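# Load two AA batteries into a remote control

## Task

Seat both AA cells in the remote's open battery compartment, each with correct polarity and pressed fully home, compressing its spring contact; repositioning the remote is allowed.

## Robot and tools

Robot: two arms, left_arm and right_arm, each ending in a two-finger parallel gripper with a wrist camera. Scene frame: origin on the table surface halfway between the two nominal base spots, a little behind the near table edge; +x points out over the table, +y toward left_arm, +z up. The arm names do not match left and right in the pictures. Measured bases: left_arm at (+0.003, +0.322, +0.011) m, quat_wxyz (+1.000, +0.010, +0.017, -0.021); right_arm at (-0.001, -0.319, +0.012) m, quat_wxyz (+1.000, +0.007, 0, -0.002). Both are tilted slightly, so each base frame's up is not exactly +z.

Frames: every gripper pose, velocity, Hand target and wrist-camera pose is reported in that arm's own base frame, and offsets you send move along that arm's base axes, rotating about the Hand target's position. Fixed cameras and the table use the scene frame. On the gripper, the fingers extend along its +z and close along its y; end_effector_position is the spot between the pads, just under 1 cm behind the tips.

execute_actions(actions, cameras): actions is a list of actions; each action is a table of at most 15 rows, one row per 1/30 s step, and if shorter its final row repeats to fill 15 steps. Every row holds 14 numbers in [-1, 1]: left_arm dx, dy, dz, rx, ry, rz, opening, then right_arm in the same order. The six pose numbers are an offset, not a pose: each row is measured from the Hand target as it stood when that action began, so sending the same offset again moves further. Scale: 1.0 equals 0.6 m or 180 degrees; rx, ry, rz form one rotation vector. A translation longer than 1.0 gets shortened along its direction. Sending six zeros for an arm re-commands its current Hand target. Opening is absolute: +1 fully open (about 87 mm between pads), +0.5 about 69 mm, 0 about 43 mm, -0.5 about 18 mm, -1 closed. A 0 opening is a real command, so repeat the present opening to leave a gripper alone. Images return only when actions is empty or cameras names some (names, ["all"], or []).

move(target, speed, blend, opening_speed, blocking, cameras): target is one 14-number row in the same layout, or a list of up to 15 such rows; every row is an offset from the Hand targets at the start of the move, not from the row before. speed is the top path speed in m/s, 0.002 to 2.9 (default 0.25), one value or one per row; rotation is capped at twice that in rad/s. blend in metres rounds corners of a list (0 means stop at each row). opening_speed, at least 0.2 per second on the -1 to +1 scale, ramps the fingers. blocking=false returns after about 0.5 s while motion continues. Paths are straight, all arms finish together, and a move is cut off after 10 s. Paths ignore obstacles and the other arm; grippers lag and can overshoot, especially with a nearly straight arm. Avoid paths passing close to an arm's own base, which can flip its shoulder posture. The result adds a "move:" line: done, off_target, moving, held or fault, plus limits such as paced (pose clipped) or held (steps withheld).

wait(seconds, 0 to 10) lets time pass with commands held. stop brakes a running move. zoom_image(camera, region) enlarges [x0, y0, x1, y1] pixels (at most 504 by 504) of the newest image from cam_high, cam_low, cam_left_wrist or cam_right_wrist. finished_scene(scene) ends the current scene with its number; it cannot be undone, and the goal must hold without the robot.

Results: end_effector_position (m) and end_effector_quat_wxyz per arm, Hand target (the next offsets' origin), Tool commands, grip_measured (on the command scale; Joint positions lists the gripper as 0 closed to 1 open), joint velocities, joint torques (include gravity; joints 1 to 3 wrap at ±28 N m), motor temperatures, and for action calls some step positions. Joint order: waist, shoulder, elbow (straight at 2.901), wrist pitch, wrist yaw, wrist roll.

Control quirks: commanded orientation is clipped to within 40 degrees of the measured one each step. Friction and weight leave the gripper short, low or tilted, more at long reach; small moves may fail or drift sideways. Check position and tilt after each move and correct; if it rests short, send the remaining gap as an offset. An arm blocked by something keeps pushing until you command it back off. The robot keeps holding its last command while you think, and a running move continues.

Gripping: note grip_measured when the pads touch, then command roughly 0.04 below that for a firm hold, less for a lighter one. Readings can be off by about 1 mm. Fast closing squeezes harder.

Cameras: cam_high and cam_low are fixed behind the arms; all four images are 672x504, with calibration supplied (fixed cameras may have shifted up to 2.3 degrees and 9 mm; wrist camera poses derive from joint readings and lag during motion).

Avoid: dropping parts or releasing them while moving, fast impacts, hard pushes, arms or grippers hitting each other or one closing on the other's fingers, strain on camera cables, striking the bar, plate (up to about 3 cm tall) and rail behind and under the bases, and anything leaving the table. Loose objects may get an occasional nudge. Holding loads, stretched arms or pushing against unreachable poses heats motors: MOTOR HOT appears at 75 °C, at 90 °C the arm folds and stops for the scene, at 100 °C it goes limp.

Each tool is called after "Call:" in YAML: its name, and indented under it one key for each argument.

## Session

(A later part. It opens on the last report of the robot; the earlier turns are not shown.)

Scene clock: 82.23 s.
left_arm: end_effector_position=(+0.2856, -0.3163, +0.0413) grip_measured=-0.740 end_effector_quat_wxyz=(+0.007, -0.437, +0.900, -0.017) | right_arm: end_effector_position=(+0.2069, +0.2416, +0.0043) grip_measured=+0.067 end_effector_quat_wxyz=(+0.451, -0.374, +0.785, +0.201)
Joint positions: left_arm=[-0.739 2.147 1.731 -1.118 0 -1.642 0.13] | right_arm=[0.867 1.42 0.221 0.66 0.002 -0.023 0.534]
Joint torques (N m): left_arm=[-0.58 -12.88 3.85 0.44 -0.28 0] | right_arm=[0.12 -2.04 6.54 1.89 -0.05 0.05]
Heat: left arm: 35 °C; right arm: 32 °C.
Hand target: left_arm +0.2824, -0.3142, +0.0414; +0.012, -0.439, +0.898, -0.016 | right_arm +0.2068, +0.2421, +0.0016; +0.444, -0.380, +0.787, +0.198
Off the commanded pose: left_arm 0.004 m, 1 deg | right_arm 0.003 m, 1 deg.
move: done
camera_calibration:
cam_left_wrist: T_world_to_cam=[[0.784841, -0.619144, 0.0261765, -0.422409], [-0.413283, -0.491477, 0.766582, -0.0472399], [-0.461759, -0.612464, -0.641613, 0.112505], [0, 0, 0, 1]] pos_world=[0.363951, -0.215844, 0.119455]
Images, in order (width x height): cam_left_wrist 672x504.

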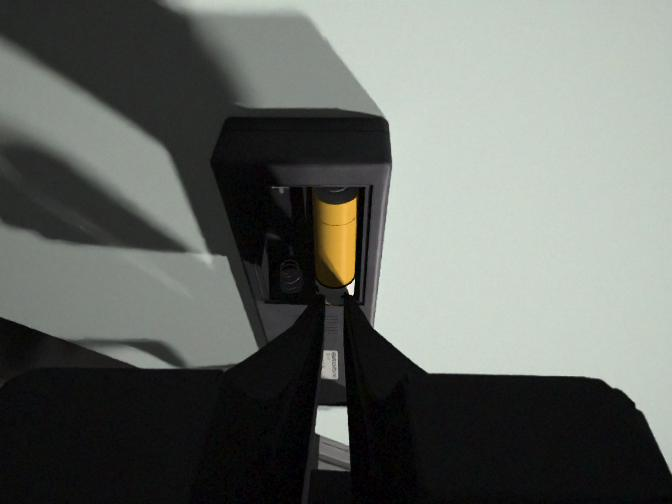

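Centered. Press down, then along the axis.

Call:
move:
  target:
    - [0.0,0.0,-0.03,0,0,0,-0.74,0,0,0,0,0,0,0.04]
    - [0.018,0.026,-0.04,0,0,0,-0.74,0,0,0,0,0,0,0.04]
    - [0.018,0.026,-0.075,0,0,0,-0.74,0,0,0,0,0,0,0.04]
  speed: 0.06
  blend: [0.005,0.005,0]
  cameras: ["cam_left_wrist","cam_low","cam_right_wrist"]

Call:
zoom_image:
  camera: "cam_left_wrist"
  region: [200, 80, 480, 340]

Call:
zoom_image:
  camera: "cam_right_wrist"
  region: [250, 0, 420, 120]

Call:
zoom_image:
  camera: "cam_low"
  region: [130, 290, 270, 390]

Scene clock: 84.13 s.
left_arm: end_effector_position=(+0.2880, -0.3129, +0.0349) grip_measured=-0.739 end_effector_quat_wxyz=(-0.013, -0.436, +0.899, -0.051) | right_arm: end_effector_position=(+0.2069, +0.2415, +0.0042) grip_measured=+0.067 end_effector_quat_wxyz=(+0.450, -0.374, +0.786, +0.201)
Joint positions: left_arm=[-0.702 2.108 1.628 -1.008 0.066 -1.608 0.131] | right_arm=[0.867 1.42 0.221 0.66 0.002 -0.023 0.534]
Joint torques (N m): left_arm=[0.25 -5.85 1.26 1.08 -1.02 0.1] | right_arm=[-0.08 -1.96 6.37 1.95 -0.03 0.03]
Heat: left arm: 35 °C; right arm: 32 °C.
Hand target: left_arm +0.2932, -0.2986, -0.0037; +0.012, -0.439, +0.898, -0.015 | right_arm +0.2068, +0.2421, +0.0016; +0.444, -0.380, +0.787, +0.198
Off the commanded pose: left_arm 0.041 m, 5 deg | right_arm 0.003 m, 1 deg.
move: off_target (left_arm)
camera_calibration:
cam_left_wrist: T_world_to_cam=[[0.784147, -0.616579, 0.0703101, -0.422581], [-0.409073, -0.42837, 0.805704, -0.0224959], [-0.466662, -0.660552, -0.58813, 0.0960095], [0, 0, 0, 1]] pos_world=[0.366967, -0.206772, 0.104303]
cam_right_wrist: T_world_to_cam=[[0.779641, -0.625651, 0.0268465, -0.0117391], [-0.615303, -0.77331, -0.152948, 0.336107], [0.116453, 0.102726, -0.987869, 0.094027], [0, 0, 0, 1]] pos_world=[0.20501, 0.242911, 0.144609]
Images, in order (width x height): cam_low 672x504, cam_left_wrist 672x504, cam_right_wrist 672x504.

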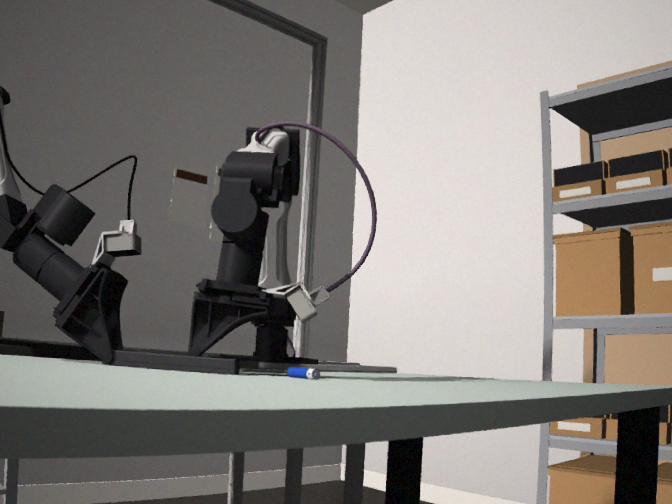

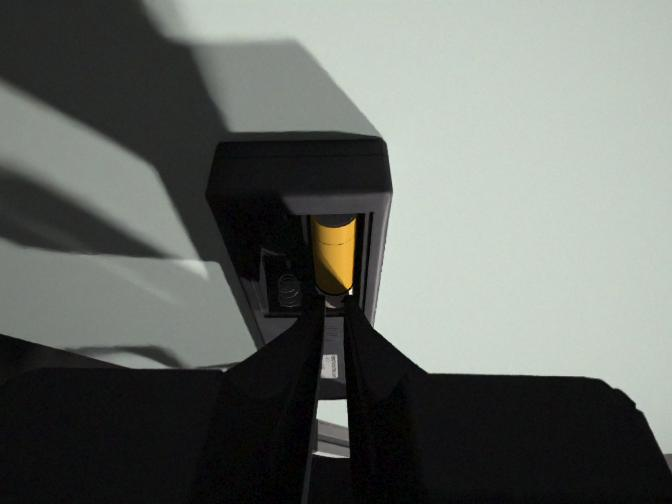

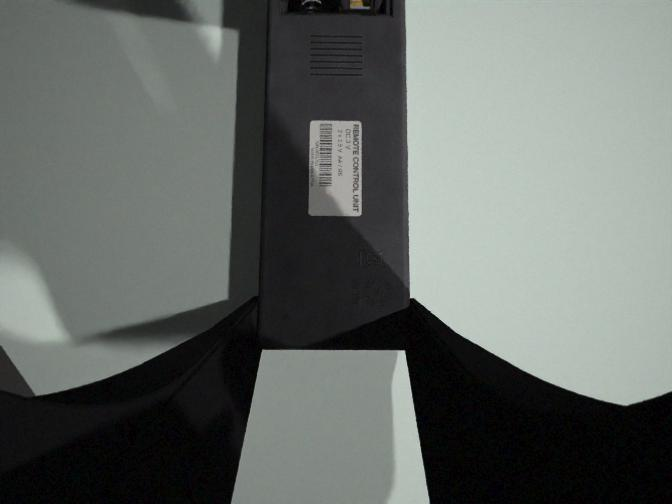

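Scaled by 1.800 from the camera's 672x504 image, which has a finer 960x720 frame.

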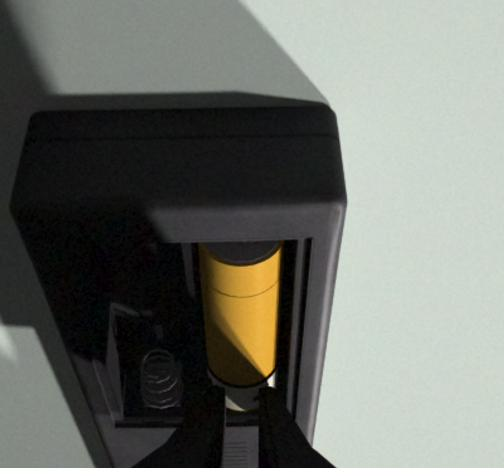

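Scaled by 2.965 from the camera's 672x504 image, which has a finer 960x720 frame.

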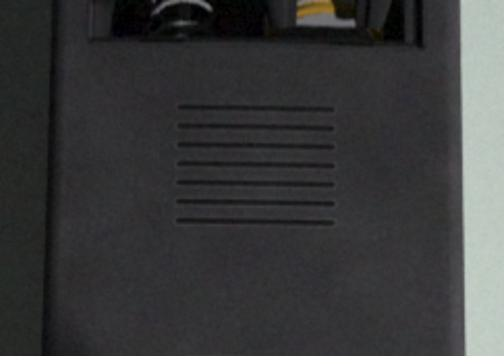

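Scaled by 3.600 from the camera's 672x504 image, which has a finer 960x720 frame.

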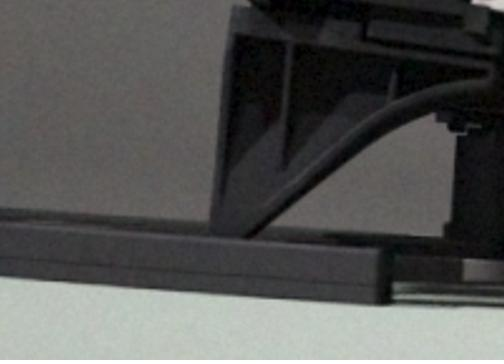

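Call:
move:
  target:
    - [-0.011,-0.024,0.08,0,0,0,-0.74,0,0,0,0,0,0,0.04]
    - [-0.005,-0.022,0.3,0,0,0,-0.74,0,0,0,0,0,0,0.04]
    - [0.0,-0.018,0.3,0,0,0,0.0,0,0,0,0,0,0,0.04]
  speed: [0.12,0.3,0.3]
  blend: [0.01,0,0]
  cameras: ["cam_left_wrist","cam_low","cam_right_wrist"]

Call:
zoom_image:
  camera: "cam_left_wrist"
  region: [230, 0, 480, 260]

Call:
zoom_image:
  camera: "cam_low"
  region: [130, 290, 270, 390]

Call:
zoom_image:
  camera: "cam_right_wrist"
  region: [250, 0, 420, 120]

Scene clock: 87.40 s.
left_arm: end_effector_position=(+0.2929, -0.3131, +0.1738) grip_measured=+0.000 end_effector_quat_wxyz=(+0.020, -0.437, +0.898, -0.053) | right_arm: end_effector_position=(+0.2069, +0.2415, +0.0042) grip_measured=+0.067 end_effector_quat_wxyz=(+0.450, -0.374, +0.786, +0.201)
Joint positions: left_arm=[-0.72 2.12 2.213 -1.551 0.004 -1.626 0.5] | right_arm=[0.867 1.42 0.221 0.66 0.002 -0.023 0.534]
Joint torques (N m): left_arm=[0.34 -10.65 7.94 0.29 -0.23 0.04] | right_arm=[0.17 -2.1 6.5 1.9 -0.02 0.02]
Heat: left arm: 35 °C; right arm: 32 °C.
Hand target: left_arm +0.2932, -0.3094, +0.1764; +0.012, -0.439, +0.898, -0.016 | right_arm +0.2068, +0.2421, +0.0016; +0.444, -0.380, +0.787, +0.198
Off the commanded pose: left_arm 0.004 m, 4 deg | right_arm 0.003 m, 1 deg.
joint sent to its limit (left arm) — joint 4 (wrist pitch), lower limit. The joint targets are off in orientation, not in position.
move: off_target (left_arm); target 3's new opening was sent with left_arm's hand 0.005 m and 4 deg from that target
camera_calibration:
cam_left_wrist: T_world_to_cam=[[0.782243, -0.614317, 0.103492, -0.440709], [-0.45569, -0.450965, 0.767449, -0.119285], [-0.424786, -0.647492, -0.632702, 0.179472], [0, 0, 0, 1]] pos_world=[0.366622, -0.208322, 0.250707]
cam_right_wrist: T_world_to_cam=[[0.779641, -0.625651, 0.0268465, -0.0117391], [-0.615303, -0.77331, -0.152948, 0.336107], [0.116453, 0.102726, -0.987869, 0.094027], [0, 0, 0, 1]] pos_world=[0.20501, 0.242911, 0.144609]
Images, in order (width x height): cam_low 672x504, cam_left_wrist 672x504, cam_right_wrist 672x504.

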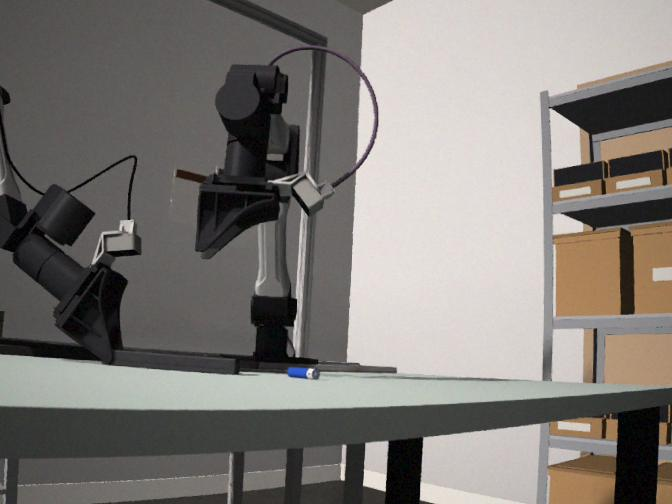

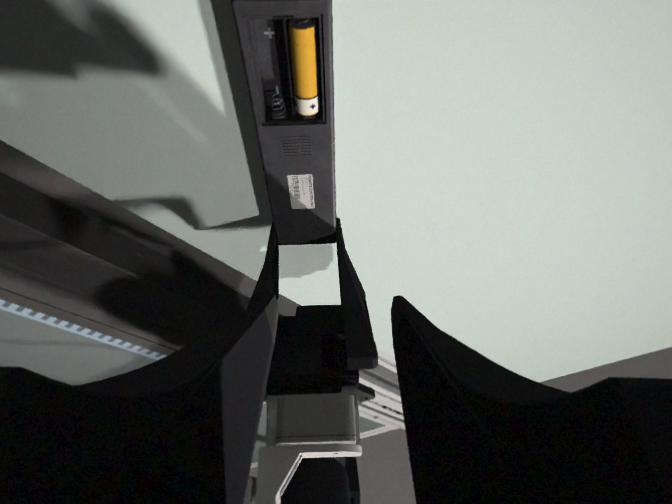

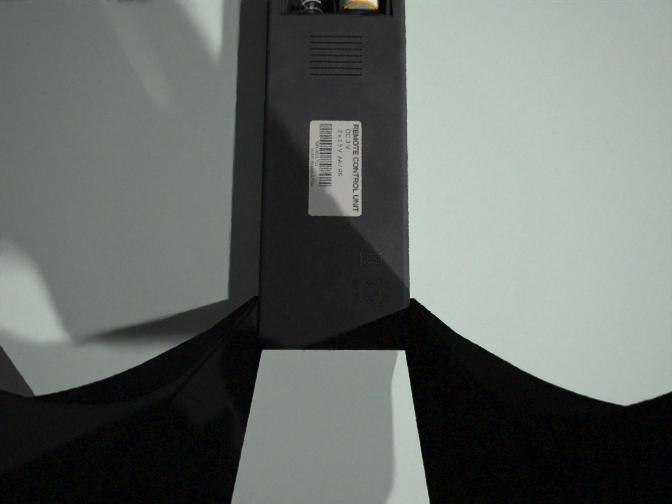

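Scaled by 1.938 from the camera's 672x504 image, which has a finer 960x720 frame.

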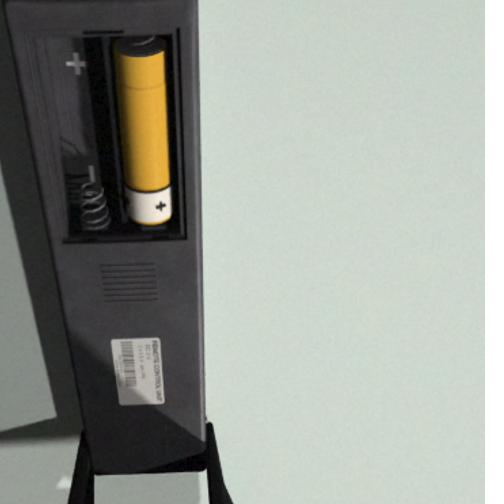

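Scaled by 3.600 from the camera's 672x504 image, which has a finer 960x720 frame.

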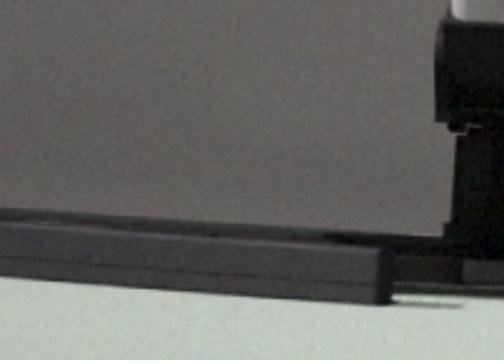

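Scaled by 2.965 from the camera's 672x504 image, which has a finer 960x720 frame.

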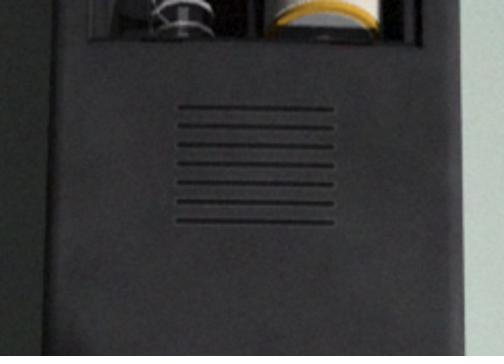

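Call:
move:
  target: [0.148,0.187,-0.094,0.0085,-0.005,-0.25,0,0,0,0,0,0,0,0.04]
  speed: 0.35
  cameras: ["cam_left_wrist"]

Call:
zoom_image:
  camera: "cam_left_wrist"
  region: [200, 0, 500, 300]

Scene clock: 89.77 s.
left_arm: end_effector_position=(+0.3813, -0.1975, +0.1154) grip_measured=+0.000 end_effector_quat_wxyz=(+0.022, -0.068, +0.997, -0.014) | right_arm: end_effector_position=(+0.2069, +0.2415, +0.0042) grip_measured=+0.067 end_effector_quat_wxyz=(+0.450, -0.374, +0.786, +0.201)
Joint positions: left_arm=[-0.425 2.365 2.397 -1.552 0.004 -0.56 0.5] | right_arm=[0.867 1.42 0.221 0.66 0.002 -0.023 0.534]
Joint torques (N m): left_arm=[-0.03 -12 9.44 0.25 -0.12 0.23] | right_arm=[-0.01 -2.04 6.35 1.91 -0.04 0.04]
Heat: left arm: 35 °C; right arm: 33 °C.
Hand target: left_arm +0.3820, -0.1972, +0.1199; +0.017, -0.061, +0.998, -0.010 | right_arm +0.2068, +0.2421, +0.0016; +0.444, -0.380, +0.787, +0.198
Off the commanded pose: left_arm 0.005 m, 1 deg | right_arm 0.003 m, 1 deg.
joint sent to its limit (left arm) — joint 4 (wrist pitch), lower limit. The joint targets still meet the commanded pose.
move: done
camera_calibration:
cam_left_wrist: T_world_to_cam=[[0.134207, -0.990741, 0.0205342, -0.250478], [-0.670627, -0.0755497, 0.737937, 0.177563], [-0.729553, -0.112807, -0.674557, 0.481543], [0, 0, 0, 1]] pos_world=[0.504006, -0.180422, 0.198941]
Images, in order (width x height): cam_left_wrist 672x504.

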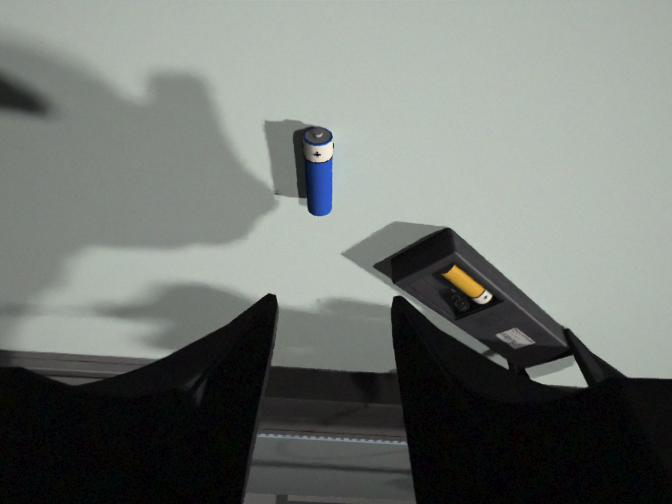

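Scaled by 1.680 from the camera's 672x504 image, which has a finer 960x720 frame.

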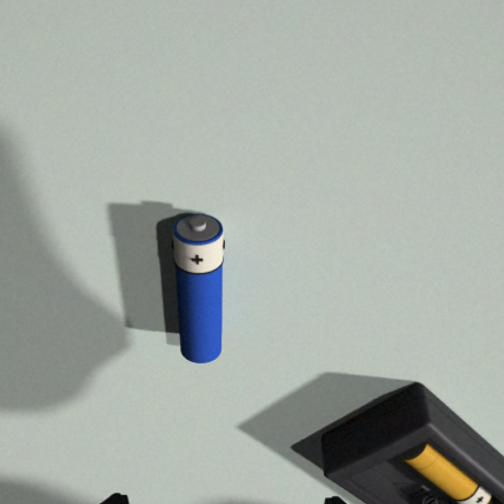

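Call:
move:
  target:
    - [-0.0035,0.0115,-0.173,0,0,0,0,0,0,0,0,0,0,0.04]
    - [-0.0035,0.0115,-0.173,0,0,0,-0.7,0,0,0,0,0,0,0.04]
  speed: 0.15
  opening_speed: 1.5
  cameras: ["cam_left_wrist","cam_low"]

Call:
zoom_image:
  camera: "cam_low"
  region: [250, 310, 390, 400]

Scene clock: 92.53 s.
left_arm: end_effector_position=(+0.3695, -0.1959, +0.0195) grip_measured=-0.576 end_effector_quat_wxyz=(-0.010, -0.059, +0.998, -0.017) | right_arm: end_effector_position=(+0.2069, +0.2415, +0.0042) grip_measured=+0.067 end_effector_quat_wxyz=(+0.450, -0.374, +0.786, +0.201)
Joint positions: left_arm=[-0.42 2.34 1.96 -1.193 0.039 -0.539 0.212] | right_arm=[0.867 1.42 0.221 0.66 0.002 -0.023 0.534]
Joint torques (N m): left_arm=[0.59 -13.91 3.95 0.95 -0.54 0.12] | right_arm=[0.01 -2.09 6.54 1.92 -0.01 0.01]
Motor temperatures (°C): left_arm=[20 36 24 21 20 21 23] | right_arm=[19 21 27 33 22 22 22]
Heat: left arm: 36 °C; right arm: 33 °C.
Hand target: left_arm +0.3799, -0.1904, +0.0162; +0.017, -0.061, +0.998, -0.011 | right_arm +0.2068, +0.2421, +0.0016; +0.444, -0.380, +0.787, +0.198
Off the commanded pose: left_arm 0.012 m, 3 deg | right_arm 0.003 m, 1 deg.
move: off_target (left_arm); target 2's new opening was sent with left_arm's hand 0.016 m and 4 deg from that target
camera_calibration:
cam_left_wrist: T_world_to_cam=[[0.117984, -0.992742, 0.0232973, -0.239819], [-0.624467, -0.0559337, 0.779046, 0.226402], [-0.772089, -0.106464, -0.626534, 0.424411], [0, 0, 0, 1]] pos_world=[0.497358, -0.180231, 0.0951172]
Images, in order (width x height): cam_low 672x504, cam_left_wrist 672x504.

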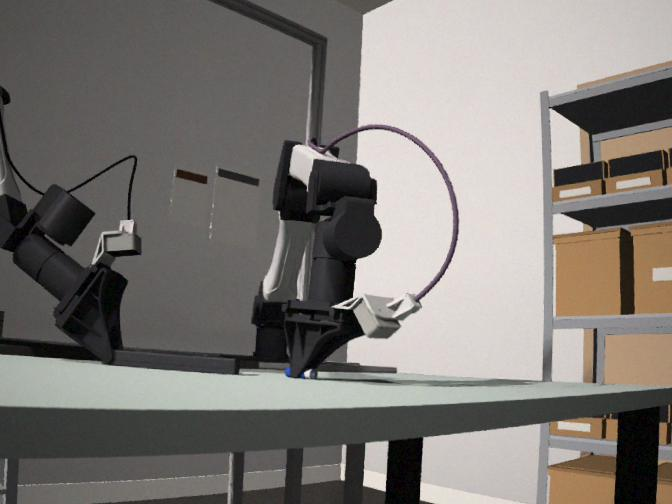

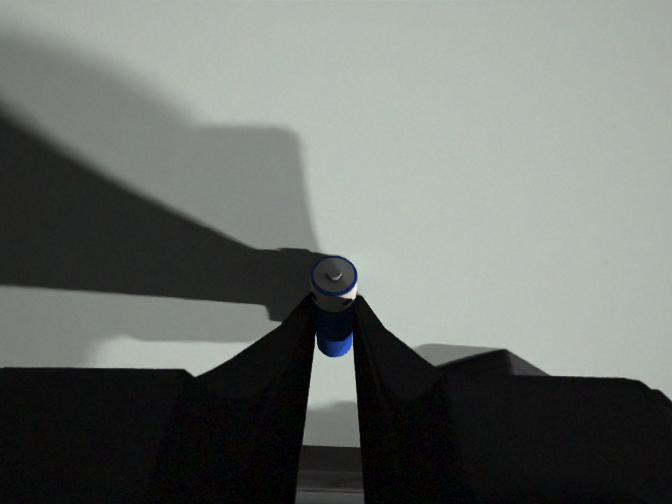

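Scaled by 3.600 from the camera's 672x504 image, which has a finer 960x720 frame.

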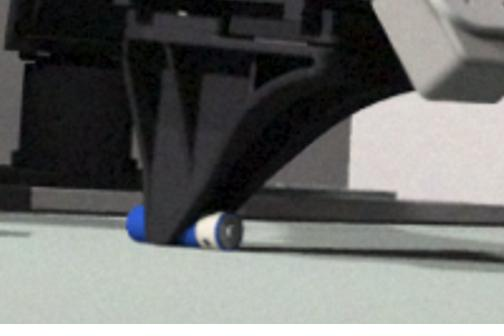

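Call:
move:
  target:
    - [0,0,0.01,0,0,0,-0.35,0,0,0,0,0,0,0.04]
    - [0.006,0.002,0.06,0,0,0,-0.35,0,0,0,0,0,0,0.04]
    - [0.006,0.001,0.012,0,0,0,-0.35,0,0,0,0,0,0,0.04]
  speed: 0.15
  cameras: ["cam_left_wrist"]

Scene clock: 95.40 s.
left_arm: end_effector_position=(+0.3818, -0.1937, +0.0253) grip_measured=-0.350 end_effector_quat_wxyz=(+0.013, -0.062, +0.998, -0.013) | right_arm: end_effector_position=(+0.2069, +0.2415, +0.0042) grip_measured=+0.067 end_effector_quat_wxyz=(+0.450, -0.374, +0.786, +0.201)
Joint positions: left_arm=[-0.415 2.339 1.99 -1.185 0.012 -0.538 0.325] | right_arm=[0.867 1.42 0.221 0.66 0.002 -0.023 0.534]
Joint torques (N m): left_arm=[0.5 -13.19 5.23 0.63 -0.2 0.15] | right_arm=[-0.01 -2.03 6.49 1.93 -0.04 0.03]
Heat: left arm: 36 °C; right arm: 33 °C.
Hand target: left_arm +0.3835, -0.1898, +0.0234; +0.017, -0.061, +0.998, -0.011 | right_arm +0.2068, +0.2421, +0.0016; +0.444, -0.380, +0.787, +0.198
Off the commanded pose: left_arm 0.005 m, 1 deg | right_arm 0.003 m, 1 deg.
move: done
camera_calibration:
cam_left_wrist: T_world_to_cam=[[0.122033, -0.992346, 0.0189007, -0.240655], [-0.659417, -0.0668291, 0.748801, 0.241732], [-0.741807, -0.103842, -0.662525, 0.427714], [0, 0, 0, 1]] pos_world=[0.506051, -0.178244, 0.106911]
Images, in order (width x height): cam_left_wrist 672x504.

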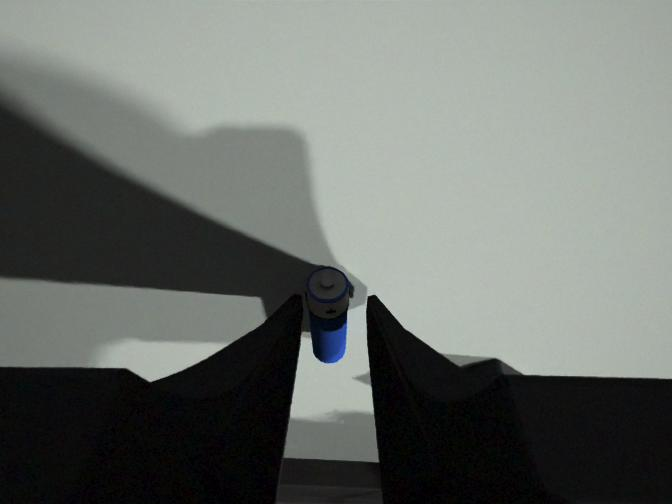

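Call:
move:
  target:
    - [0.003,0,-0.0085,0,0,0,-0.35,0,0,0,0,0,0,0.04]
    - [0.003,0,-0.0085,0,0,0,-0.7,0,0,0,0,0,0,0.04]
  speed: 0.1
  opening_speed: 1.5
  cameras: ["cam_left_wrist"]

Scene clock: 97.07 s.
left_arm: end_effector_position=(+0.3848, -0.1950, +0.0250) grip_measured=-0.578 end_effector_quat_wxyz=(+0.019, -0.062, +0.998, -0.016) | right_arm: end_effector_position=(+0.2069, +0.2415, +0.0042) grip_measured=+0.067 end_effector_quat_wxyz=(+0.450, -0.374, +0.786, +0.201)
Joint positions: left_arm=[-0.415 2.339 1.99 -1.172 0.011 -0.538 0.211] | right_arm=[0.867 1.42 0.221 0.66 0.002 -0.023 0.534]
Joint torques (N m): left_arm=[0.49 -12.08 4.97 0.62 -0.19 0.14] | right_arm=[-0.1 -2 6.48 1.9 -0.03 0.05]
Heat: left arm: 37 °C; right arm: 33 °C.
Hand target: left_arm +0.3853, -0.1897, +0.0183; +0.017, -0.061, +0.998, -0.010 | right_arm +0.2068, +0.2421, +0.0016; +0.444, -0.380, +0.787, +0.198
Off the commanded pose: left_arm 0.008 m, 1 deg | right_arm 0.003 m, 1 deg.
move: done
camera_calibration:
cam_left_wrist: T_world_to_cam=[[0.121833, -0.99223, 0.025215, -0.242257], [-0.668356, -0.0632308, 0.741149, 0.248228], [-0.733796, -0.107149, -0.670867, 0.426009], [0, 0, 0, 1]] pos_world=[0.508023, -0.179032, 0.10793]
Images, in order (width x height): cam_left_wrist 672x504.

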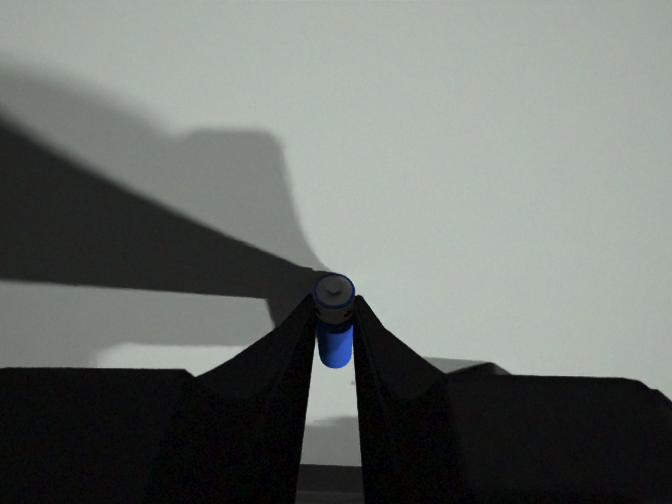

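Call:
move:
  target:
    - [0,0,0.17,0,0,0,-0.7,0,0,0,0,0,0,0.04]
    - [-0.146,-0.140,0.18,0.0443,-0.0898,0.2497,-0.7,0,0,0,0,0,0,0.04]
  speed: [0.2,0.3]
  blend: [0.02,0]
  cameras: ["cam_left_wrist","cam_low","cam_right_wrist"]

Call:
zoom_image:
  camera: "cam_left_wrist"
  region: [200, 100, 480, 360]

Scene clock: 101.40 s.
left_arm: end_effector_position=(+0.3002, -0.2795, +0.1122) grip_measured=-0.578 end_effector_quat_wxyz=(+0.152, -0.426, +0.890, +0.060) | right_arm: end_effector_position=(+0.2069, +0.2415, +0.0042) grip_measured=+0.067 end_effector_quat_wxyz=(+0.450, -0.374, +0.786, +0.201)
Joint positions: left_arm=[-0.792 2.121 1.989 -1.453 -0.327 -1.687 0.211] | right_arm=[0.867 1.42 0.221 0.66 0.002 -0.023 0.534]
Joint torques (N m): left_arm=[-0.05 -14.52 6.34 0.01 -0.53 -0.06] | right_arm=[-0.03 -2.13 6.48 1.91 -0.06 0.05]
Heat: left arm: 37 °C; right arm: 33 °C.
Hand target: left_arm +0.2977, -0.2737, +0.1263; +0.160, -0.433, +0.885, +0.056 | right_arm +0.2068, +0.2421, +0.0016; +0.444, -0.380, +0.787, +0.198
Off the commanded pose: left_arm 0.015 m, 1 deg | right_arm 0.003 m, 1 deg.
move: off_target (left_arm)
camera_calibration:
cam_left_wrist: T_world_to_cam=[[0.778159, -0.627929, 0.0131862, -0.411953], [-0.542353, -0.661225, 0.5183, -0.058386], [-0.316737, -0.410471, -0.855097, 0.224045], [0, 0, 0, 1]] pos_world=[0.359862, -0.20532, 0.227274]
cam_right_wrist: T_world_to_cam=[[0.779641, -0.625651, 0.0268465, -0.0117391], [-0.615303, -0.77331, -0.152948, 0.336107], [0.116453, 0.102726, -0.987869, 0.094027], [0, 0, 0, 1]] pos_world=[0.20501, 0.242911, 0.144609]
Images, in order (width x height): cam_low 672x504, cam_left_wrist 672x504, cam_right_wrist 672x504.

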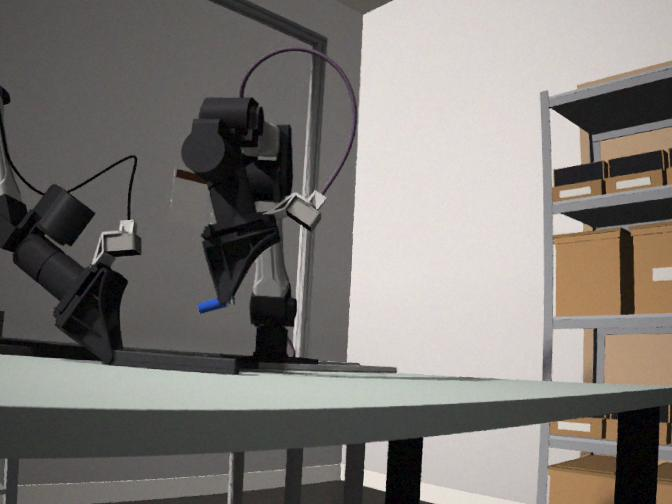

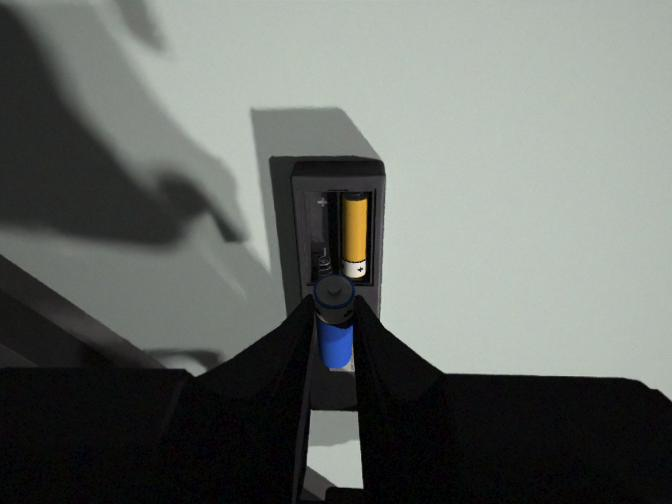

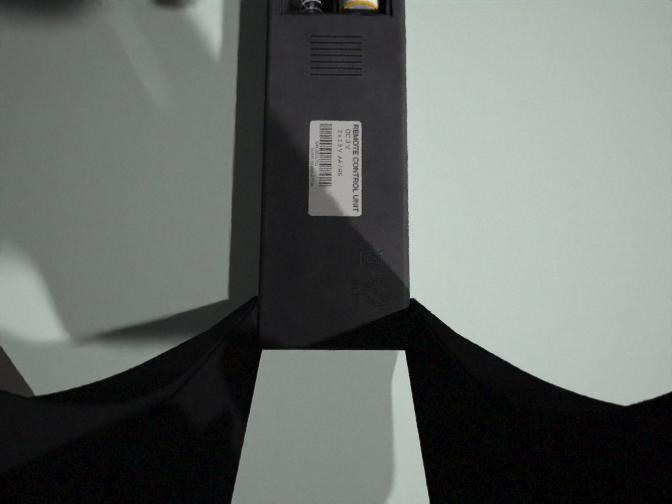

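Scaled by 1.800 from the camera's 672x504 image, which has a finer 960x720 frame.

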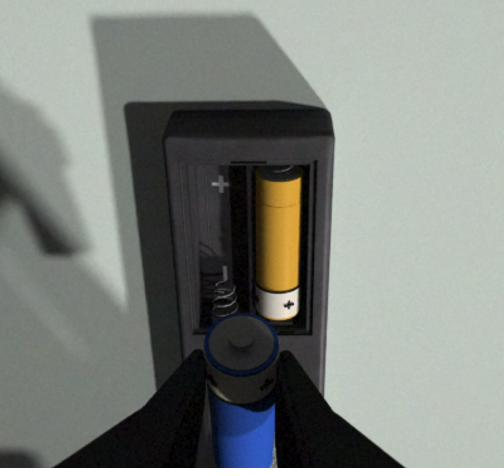

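Call:
move:
  target: [-0.003,0.010,-0.1,0,0,0,-0.7,0,0,0,0,0,0,0.04]
  speed: 0.2
  cameras: ["cam_left_wrist","cam_low"]

Call:
zoom_image:
  camera: "cam_left_wrist"
  region: [200, 100, 480, 360]

Call:
zoom_image:
  camera: "cam_low"
  region: [130, 290, 270, 390]

Scene clock: 103.87 s.
left_arm: end_effector_position=(+0.2925, -0.2703, +0.0544) grip_measured=-0.578 end_effector_quat_wxyz=(+0.149, -0.425, +0.890, +0.071) | right_arm: end_effector_position=(+0.2069, +0.2415, +0.0042) grip_measured=+0.067 end_effector_quat_wxyz=(+0.450, -0.374, +0.786, +0.201)
Joint positions: left_arm=[-0.791 2.098 1.723 -1.234 -0.33 -1.688 0.211] | right_arm=[0.867 1.42 0.221 0.66 0.002 -0.023 0.534]
Joint torques (N m): left_arm=[0.38 -14.94 4.81 0.32 -0.49 0.02] | right_arm=[0.03 -2.03 6.42 1.93 -0.03 0.03]
Heat: left arm: 38 °C; right arm: 33 °C.
Hand target: left_arm +0.2959, -0.2678, +0.0663; +0.161, -0.433, +0.885, +0.056 | right_arm +0.2068, +0.2421, +0.0016; +0.444, -0.380, +0.787, +0.198
Off the commanded pose: left_arm 0.013 m, 2 deg | right_arm 0.003 m, 1 deg.
move: off_target (left_arm)
camera_calibration:
cam_left_wrist: T_world_to_cam=[[0.779296, -0.626585, -0.00942452, -0.398065], [-0.533807, -0.671634, 0.513769, -0.0315584], [-0.32825, -0.395347, -0.857877, 0.183504], [0, 0, 0, 1]] pos_world=[0.3536, -0.19807, 0.169886]
Images, in order (width x height): cam_low 672x504, cam_left_wrist 672x504.

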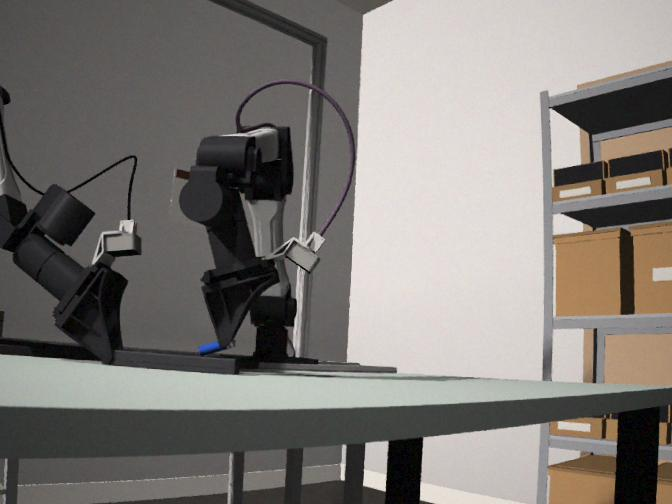

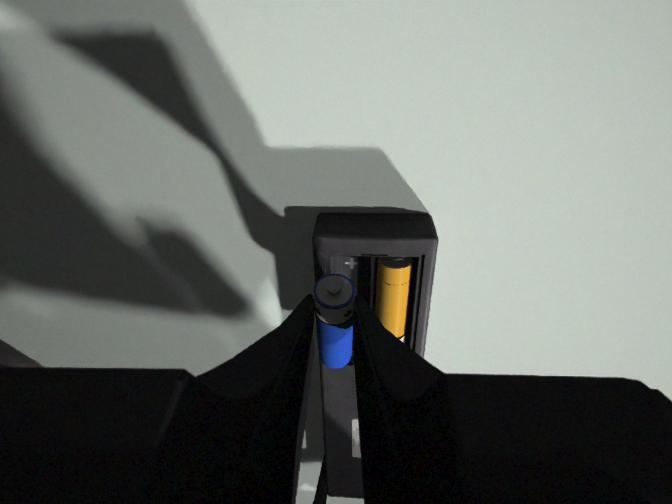

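Scaled by 1.800 from the camera's 672x504 image, which has a finer 960x720 frame.

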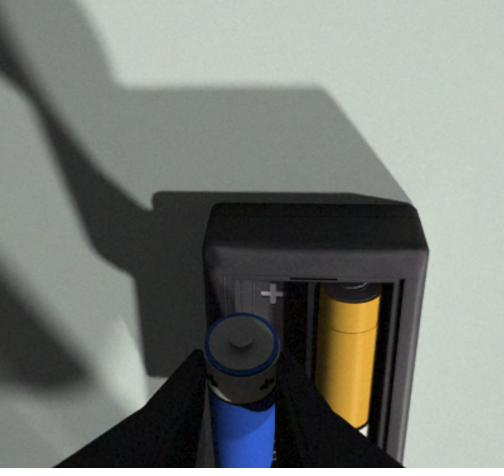

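Scaled by 3.600 from the camera's 672x504 image, which has a finer 960x720 frame.

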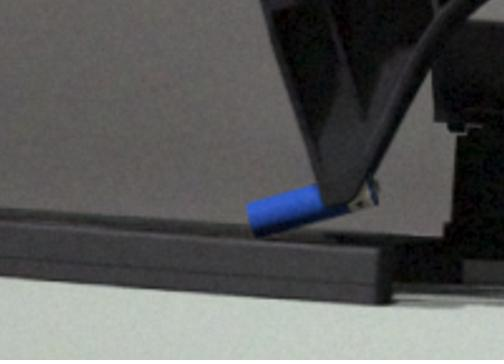

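Call:
move:
  target:
    - [0.0125,-0.0085,0.02,0,0,0,-0.7,0,0,0,0,0,0,0.04]
    - [0.010,-0.0065,0.0,0,0,0,-0.7,0,0,0,0,0,0,0.04]
  speed: 0.1
  cameras: ["cam_left_wrist","cam_low"]

Call:
zoom_image:
  camera: "cam_left_wrist"
  region: [200, 140, 480, 400]

Call:
zoom_image:
  camera: "cam_low"
  region: [130, 290, 270, 390]

Scene clock: 105.73 s.
left_arm: end_effector_position=(+0.3008, -0.2758, +0.0662) grip_measured=-0.578 end_effector_quat_wxyz=(+0.154, -0.430, +0.888, +0.056) | right_arm: end_effector_position=(+0.2069, +0.2415, +0.0042) grip_measured=+0.067 end_effector_quat_wxyz=(+0.450, -0.374, +0.786, +0.201)
Joint positions: left_arm=[-0.786 2.098 1.77 -1.248 -0.33 -1.688 0.211] | right_arm=[0.867 1.42 0.221 0.66 0.002 -0.023 0.534]
Joint torques (N m): left_arm=[0.36 -12.1 4.42 0.39 -0.5 0.04] | right_arm=[-0.05 -2.07 6.39 1.9 -0.05 0.06]
Heat: left arm: 38 °C; right arm: 33 °C.
Hand target: left_arm +0.3020, -0.2716, +0.0663; +0.161, -0.433, +0.885, +0.056 | right_arm +0.2068, +0.2421, +0.0016; +0.444, -0.380, +0.787, +0.198
Off the commanded pose: left_arm 0.004 m, 1 deg | right_arm 0.003 m, 1 deg.
move: done
camera_calibration:
cam_left_wrist: T_world_to_cam=[[0.78219, -0.622578, 0.0240097, -0.409917], [-0.542755, -0.661968, 0.516928, -0.0317915], [-0.305934, -0.417367, -0.855692, 0.181252], [0, 0, 0, 1]] pos_world=[0.358829, -0.200601, 0.181372]
Images, in order (width x height): cam_low 672x504, cam_left_wrist 672x504.

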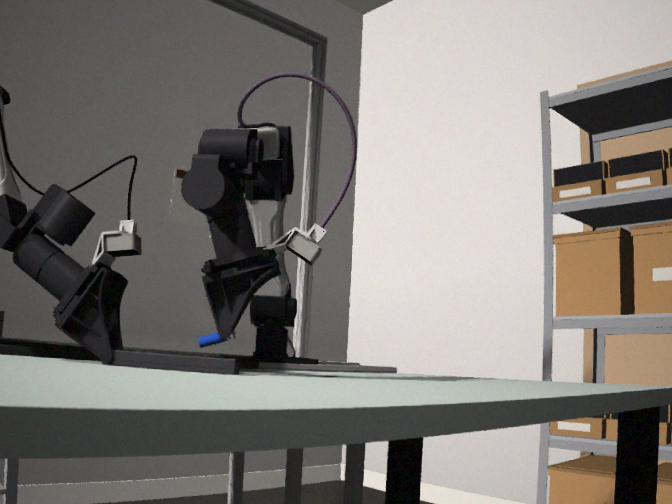

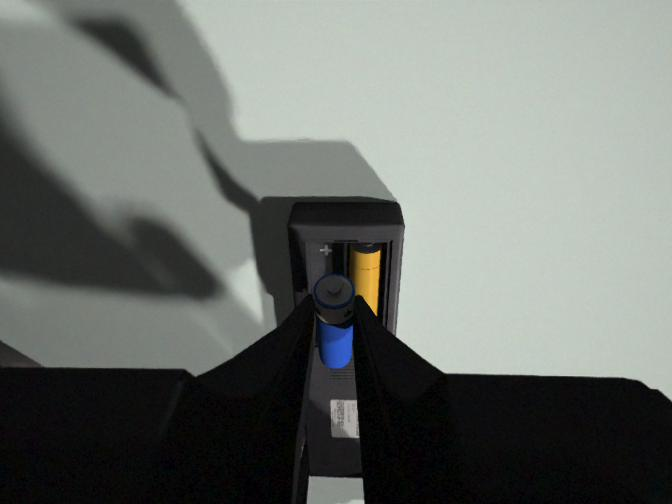

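Scaled by 1.800 from the camera's 672x504 image, which has a finer 960x720 frame.

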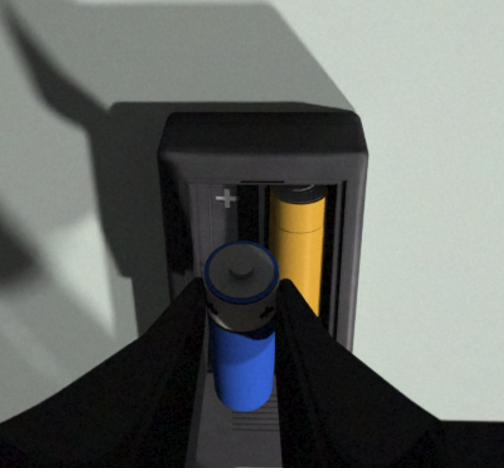

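Scaled by 3.600 from the camera's 672x504 image, which has a finer 960x720 frame.

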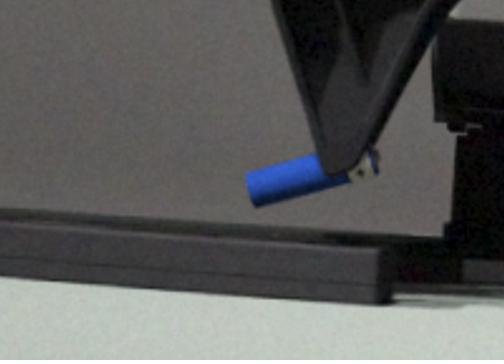

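Call:
move:
  target: [-0.003,0.003,-0.03,0,0,0,-0.7,0,0,0,0,0,0,0.04]
  speed: 0.1
  cameras: ["cam_left_wrist","cam_low"]

Call:
zoom_image:
  camera: "cam_left_wrist"
  region: [200, 140, 480, 400]

Call:
zoom_image:
  camera: "cam_low"
  region: [130, 290, 270, 390]

Scene clock: 107.40 s.
left_arm: end_effector_position=(+0.2978, -0.2729, +0.0464) grip_measured=-0.578 end_effector_quat_wxyz=(+0.153, -0.429, +0.888, +0.059) | right_arm: end_effector_position=(+0.2069, +0.2415, +0.0042) grip_measured=+0.067 end_effector_quat_wxyz=(+0.450, -0.374, +0.786, +0.201)
Joint positions: left_arm=[-0.786 2.098 1.691 -1.175 -0.33 -1.688 0.211] | right_arm=[0.867 1.42 0.221 0.66 0.002 -0.023 0.534]
Joint torques (N m): left_arm=[0.32 -12.03 4.89 0.34 -0.47 0.07] | right_arm=[0.02 -2.02 6.43 1.93 -0.07 0.03]
Heat: left arm: 38 °C; right arm: 34 °C.
Hand target: left_arm +0.3001, -0.2698, +0.0483; +0.161, -0.433, +0.885, +0.056 | right_arm +0.2068, +0.2420, +0.0016; +0.444, -0.380, +0.787, +0.198
Off the commanded pose: left_arm 0.004 m, 1 deg | right_arm 0.003 m, 1 deg.
move: done
camera_calibration:
cam_left_wrist: T_world_to_cam=[[0.782287, -0.622672, 0.0175086, -0.40503], [-0.540353, -0.664346, 0.516395, -0.0225], [-0.309913, -0.41343, -0.856172, 0.166981], [0, 0, 0, 1]] pos_world=[0.356442, -0.198114, 0.161675]
Images, in order (width x height): cam_low 672x504, cam_left_wrist 672x504.

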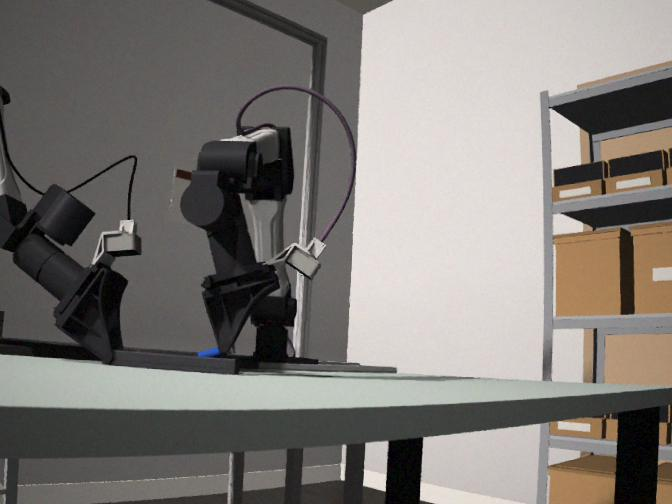

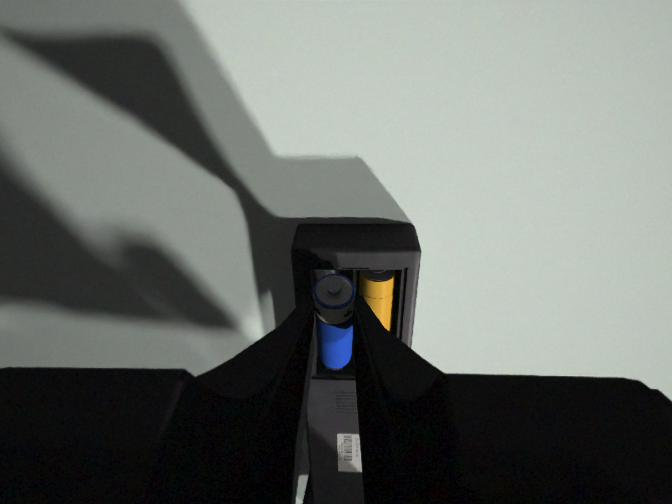

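Scaled by 1.800 from the camera's 672x504 image, which has a finer 960x720 frame.

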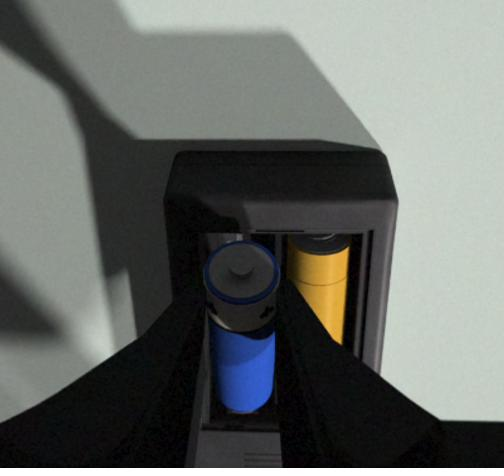

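Scaled by 3.600 from the camera's 672x504 image, which has a finer 960x720 frame.

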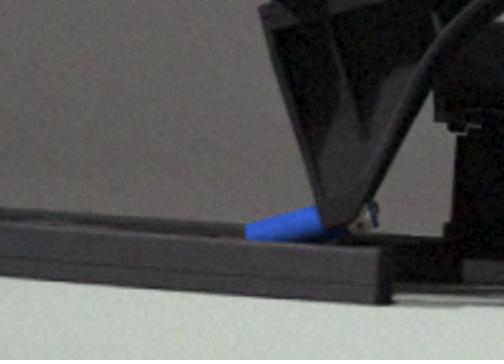

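Call:
move:
  target:
    - [0,0,-0.012,0,0,0,-0.7,0,0,0,0,0,0,0.04]
    - [-0.028,-0.037,-0.012,0,0,0,-0.7,0,0,0,0,0,0,0.04]
  speed: 0.07
  cameras: ["cam_left_wrist","cam_low","cam_right_wrist"]

Call:
zoom_image:
  camera: "cam_left_wrist"
  region: [200, 140, 480, 400]

Call:
zoom_image:
  camera: "cam_low"
  region: [130, 290, 270, 390]

Scene clock: 109.57 s.
left_arm: end_effector_position=(+0.2937, -0.2768, +0.0425) grip_measured=-0.578 end_effector_quat_wxyz=(+0.180, -0.436, +0.880, +0.063) | right_arm: end_effector_position=(+0.2069, +0.2415, +0.0042) grip_measured=+0.067 end_effector_quat_wxyz=(+0.450, -0.374, +0.786, +0.201)
Joint positions: left_arm=[-0.824 2.098 1.67 -1.164 -0.382 -1.748 0.211] | right_arm=[0.867 1.42 0.221 0.66 0.002 -0.023 0.534]
Joint torques (N m): left_arm=[-2.11 -9.29 8.42 0.11 0.13 -0.07] | right_arm=[0.03 -2.14 6.45 1.93 -0.04 0.03]
Heat: left arm: 38 °C; right arm: 34 °C.
Hand target: left_arm +0.2833, -0.2920, +0.0411; +0.161, -0.433, +0.885, +0.056 | right_arm +0.2068, +0.2420, +0.0016; +0.444, -0.380, +0.787, +0.198
Off the commanded pose: left_arm 0.018 m, 2 deg | right_arm 0.003 m, 1 deg.
move: off_target (left_arm)
camera_calibration:
cam_left_wrist: T_world_to_cam=[[0.791411, -0.610218, 0.0361005, -0.404232], [-0.551896, -0.687883, 0.47141, -0.0264447], [-0.26283, -0.393003, -0.881175, 0.153617], [0, 0, 0, 1]] pos_world=[0.345694, -0.204489, 0.162422]
cam_right_wrist: T_world_to_cam=[[0.779641, -0.625651, 0.0268465, -0.0117391], [-0.615303, -0.77331, -0.152948, 0.336107], [0.116453, 0.102726, -0.987869, 0.094027], [0, 0, 0, 1]] pos_world=[0.20501, 0.242911, 0.144609]
Images, in order (width x height): cam_low 672x504, cam_left_wrist 672x504, cam_right_wrist 672x504.

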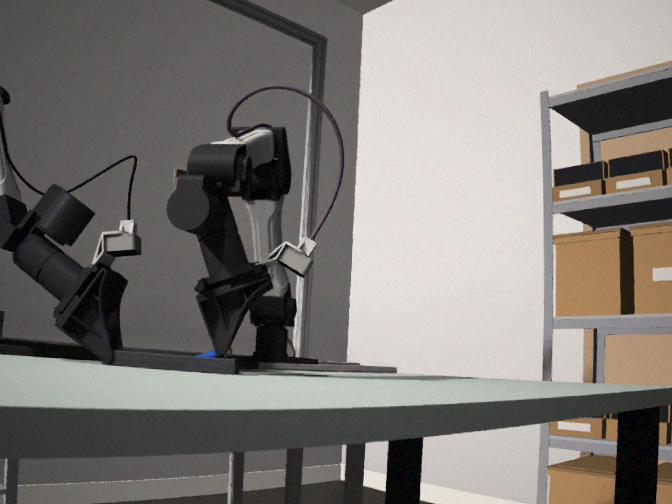

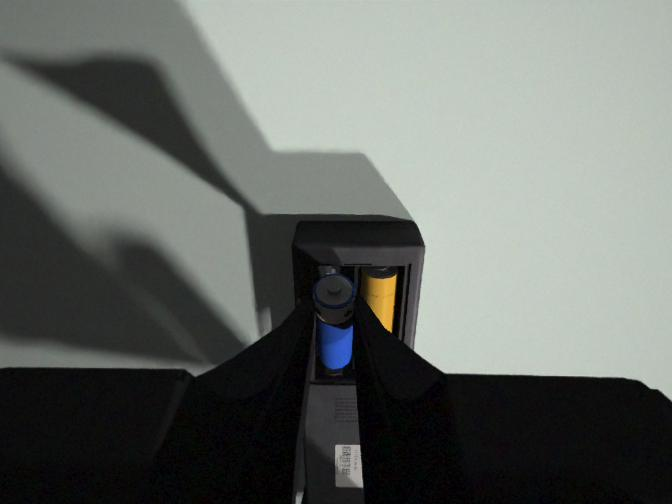

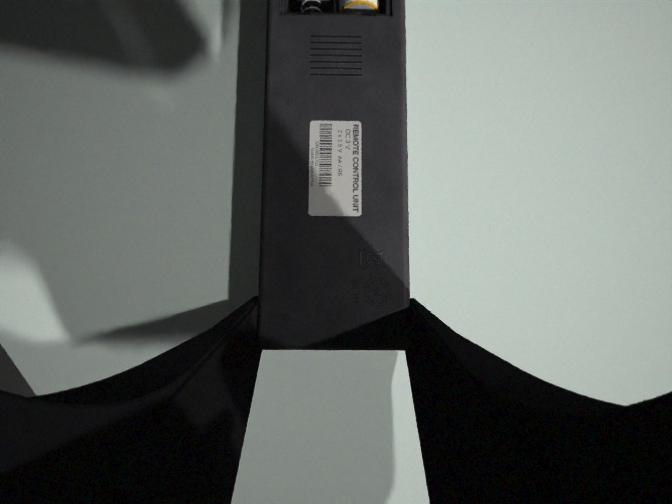

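Scaled by 1.800 from the camera's 672x504 image, which has a finer 960x720 frame.

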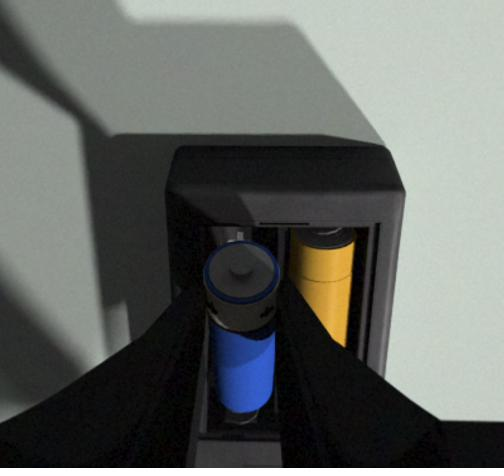

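Scaled by 3.600 from the camera's 672x504 image, which has a finer 960x720 frame.

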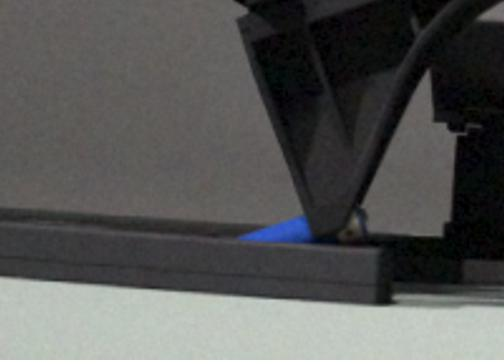

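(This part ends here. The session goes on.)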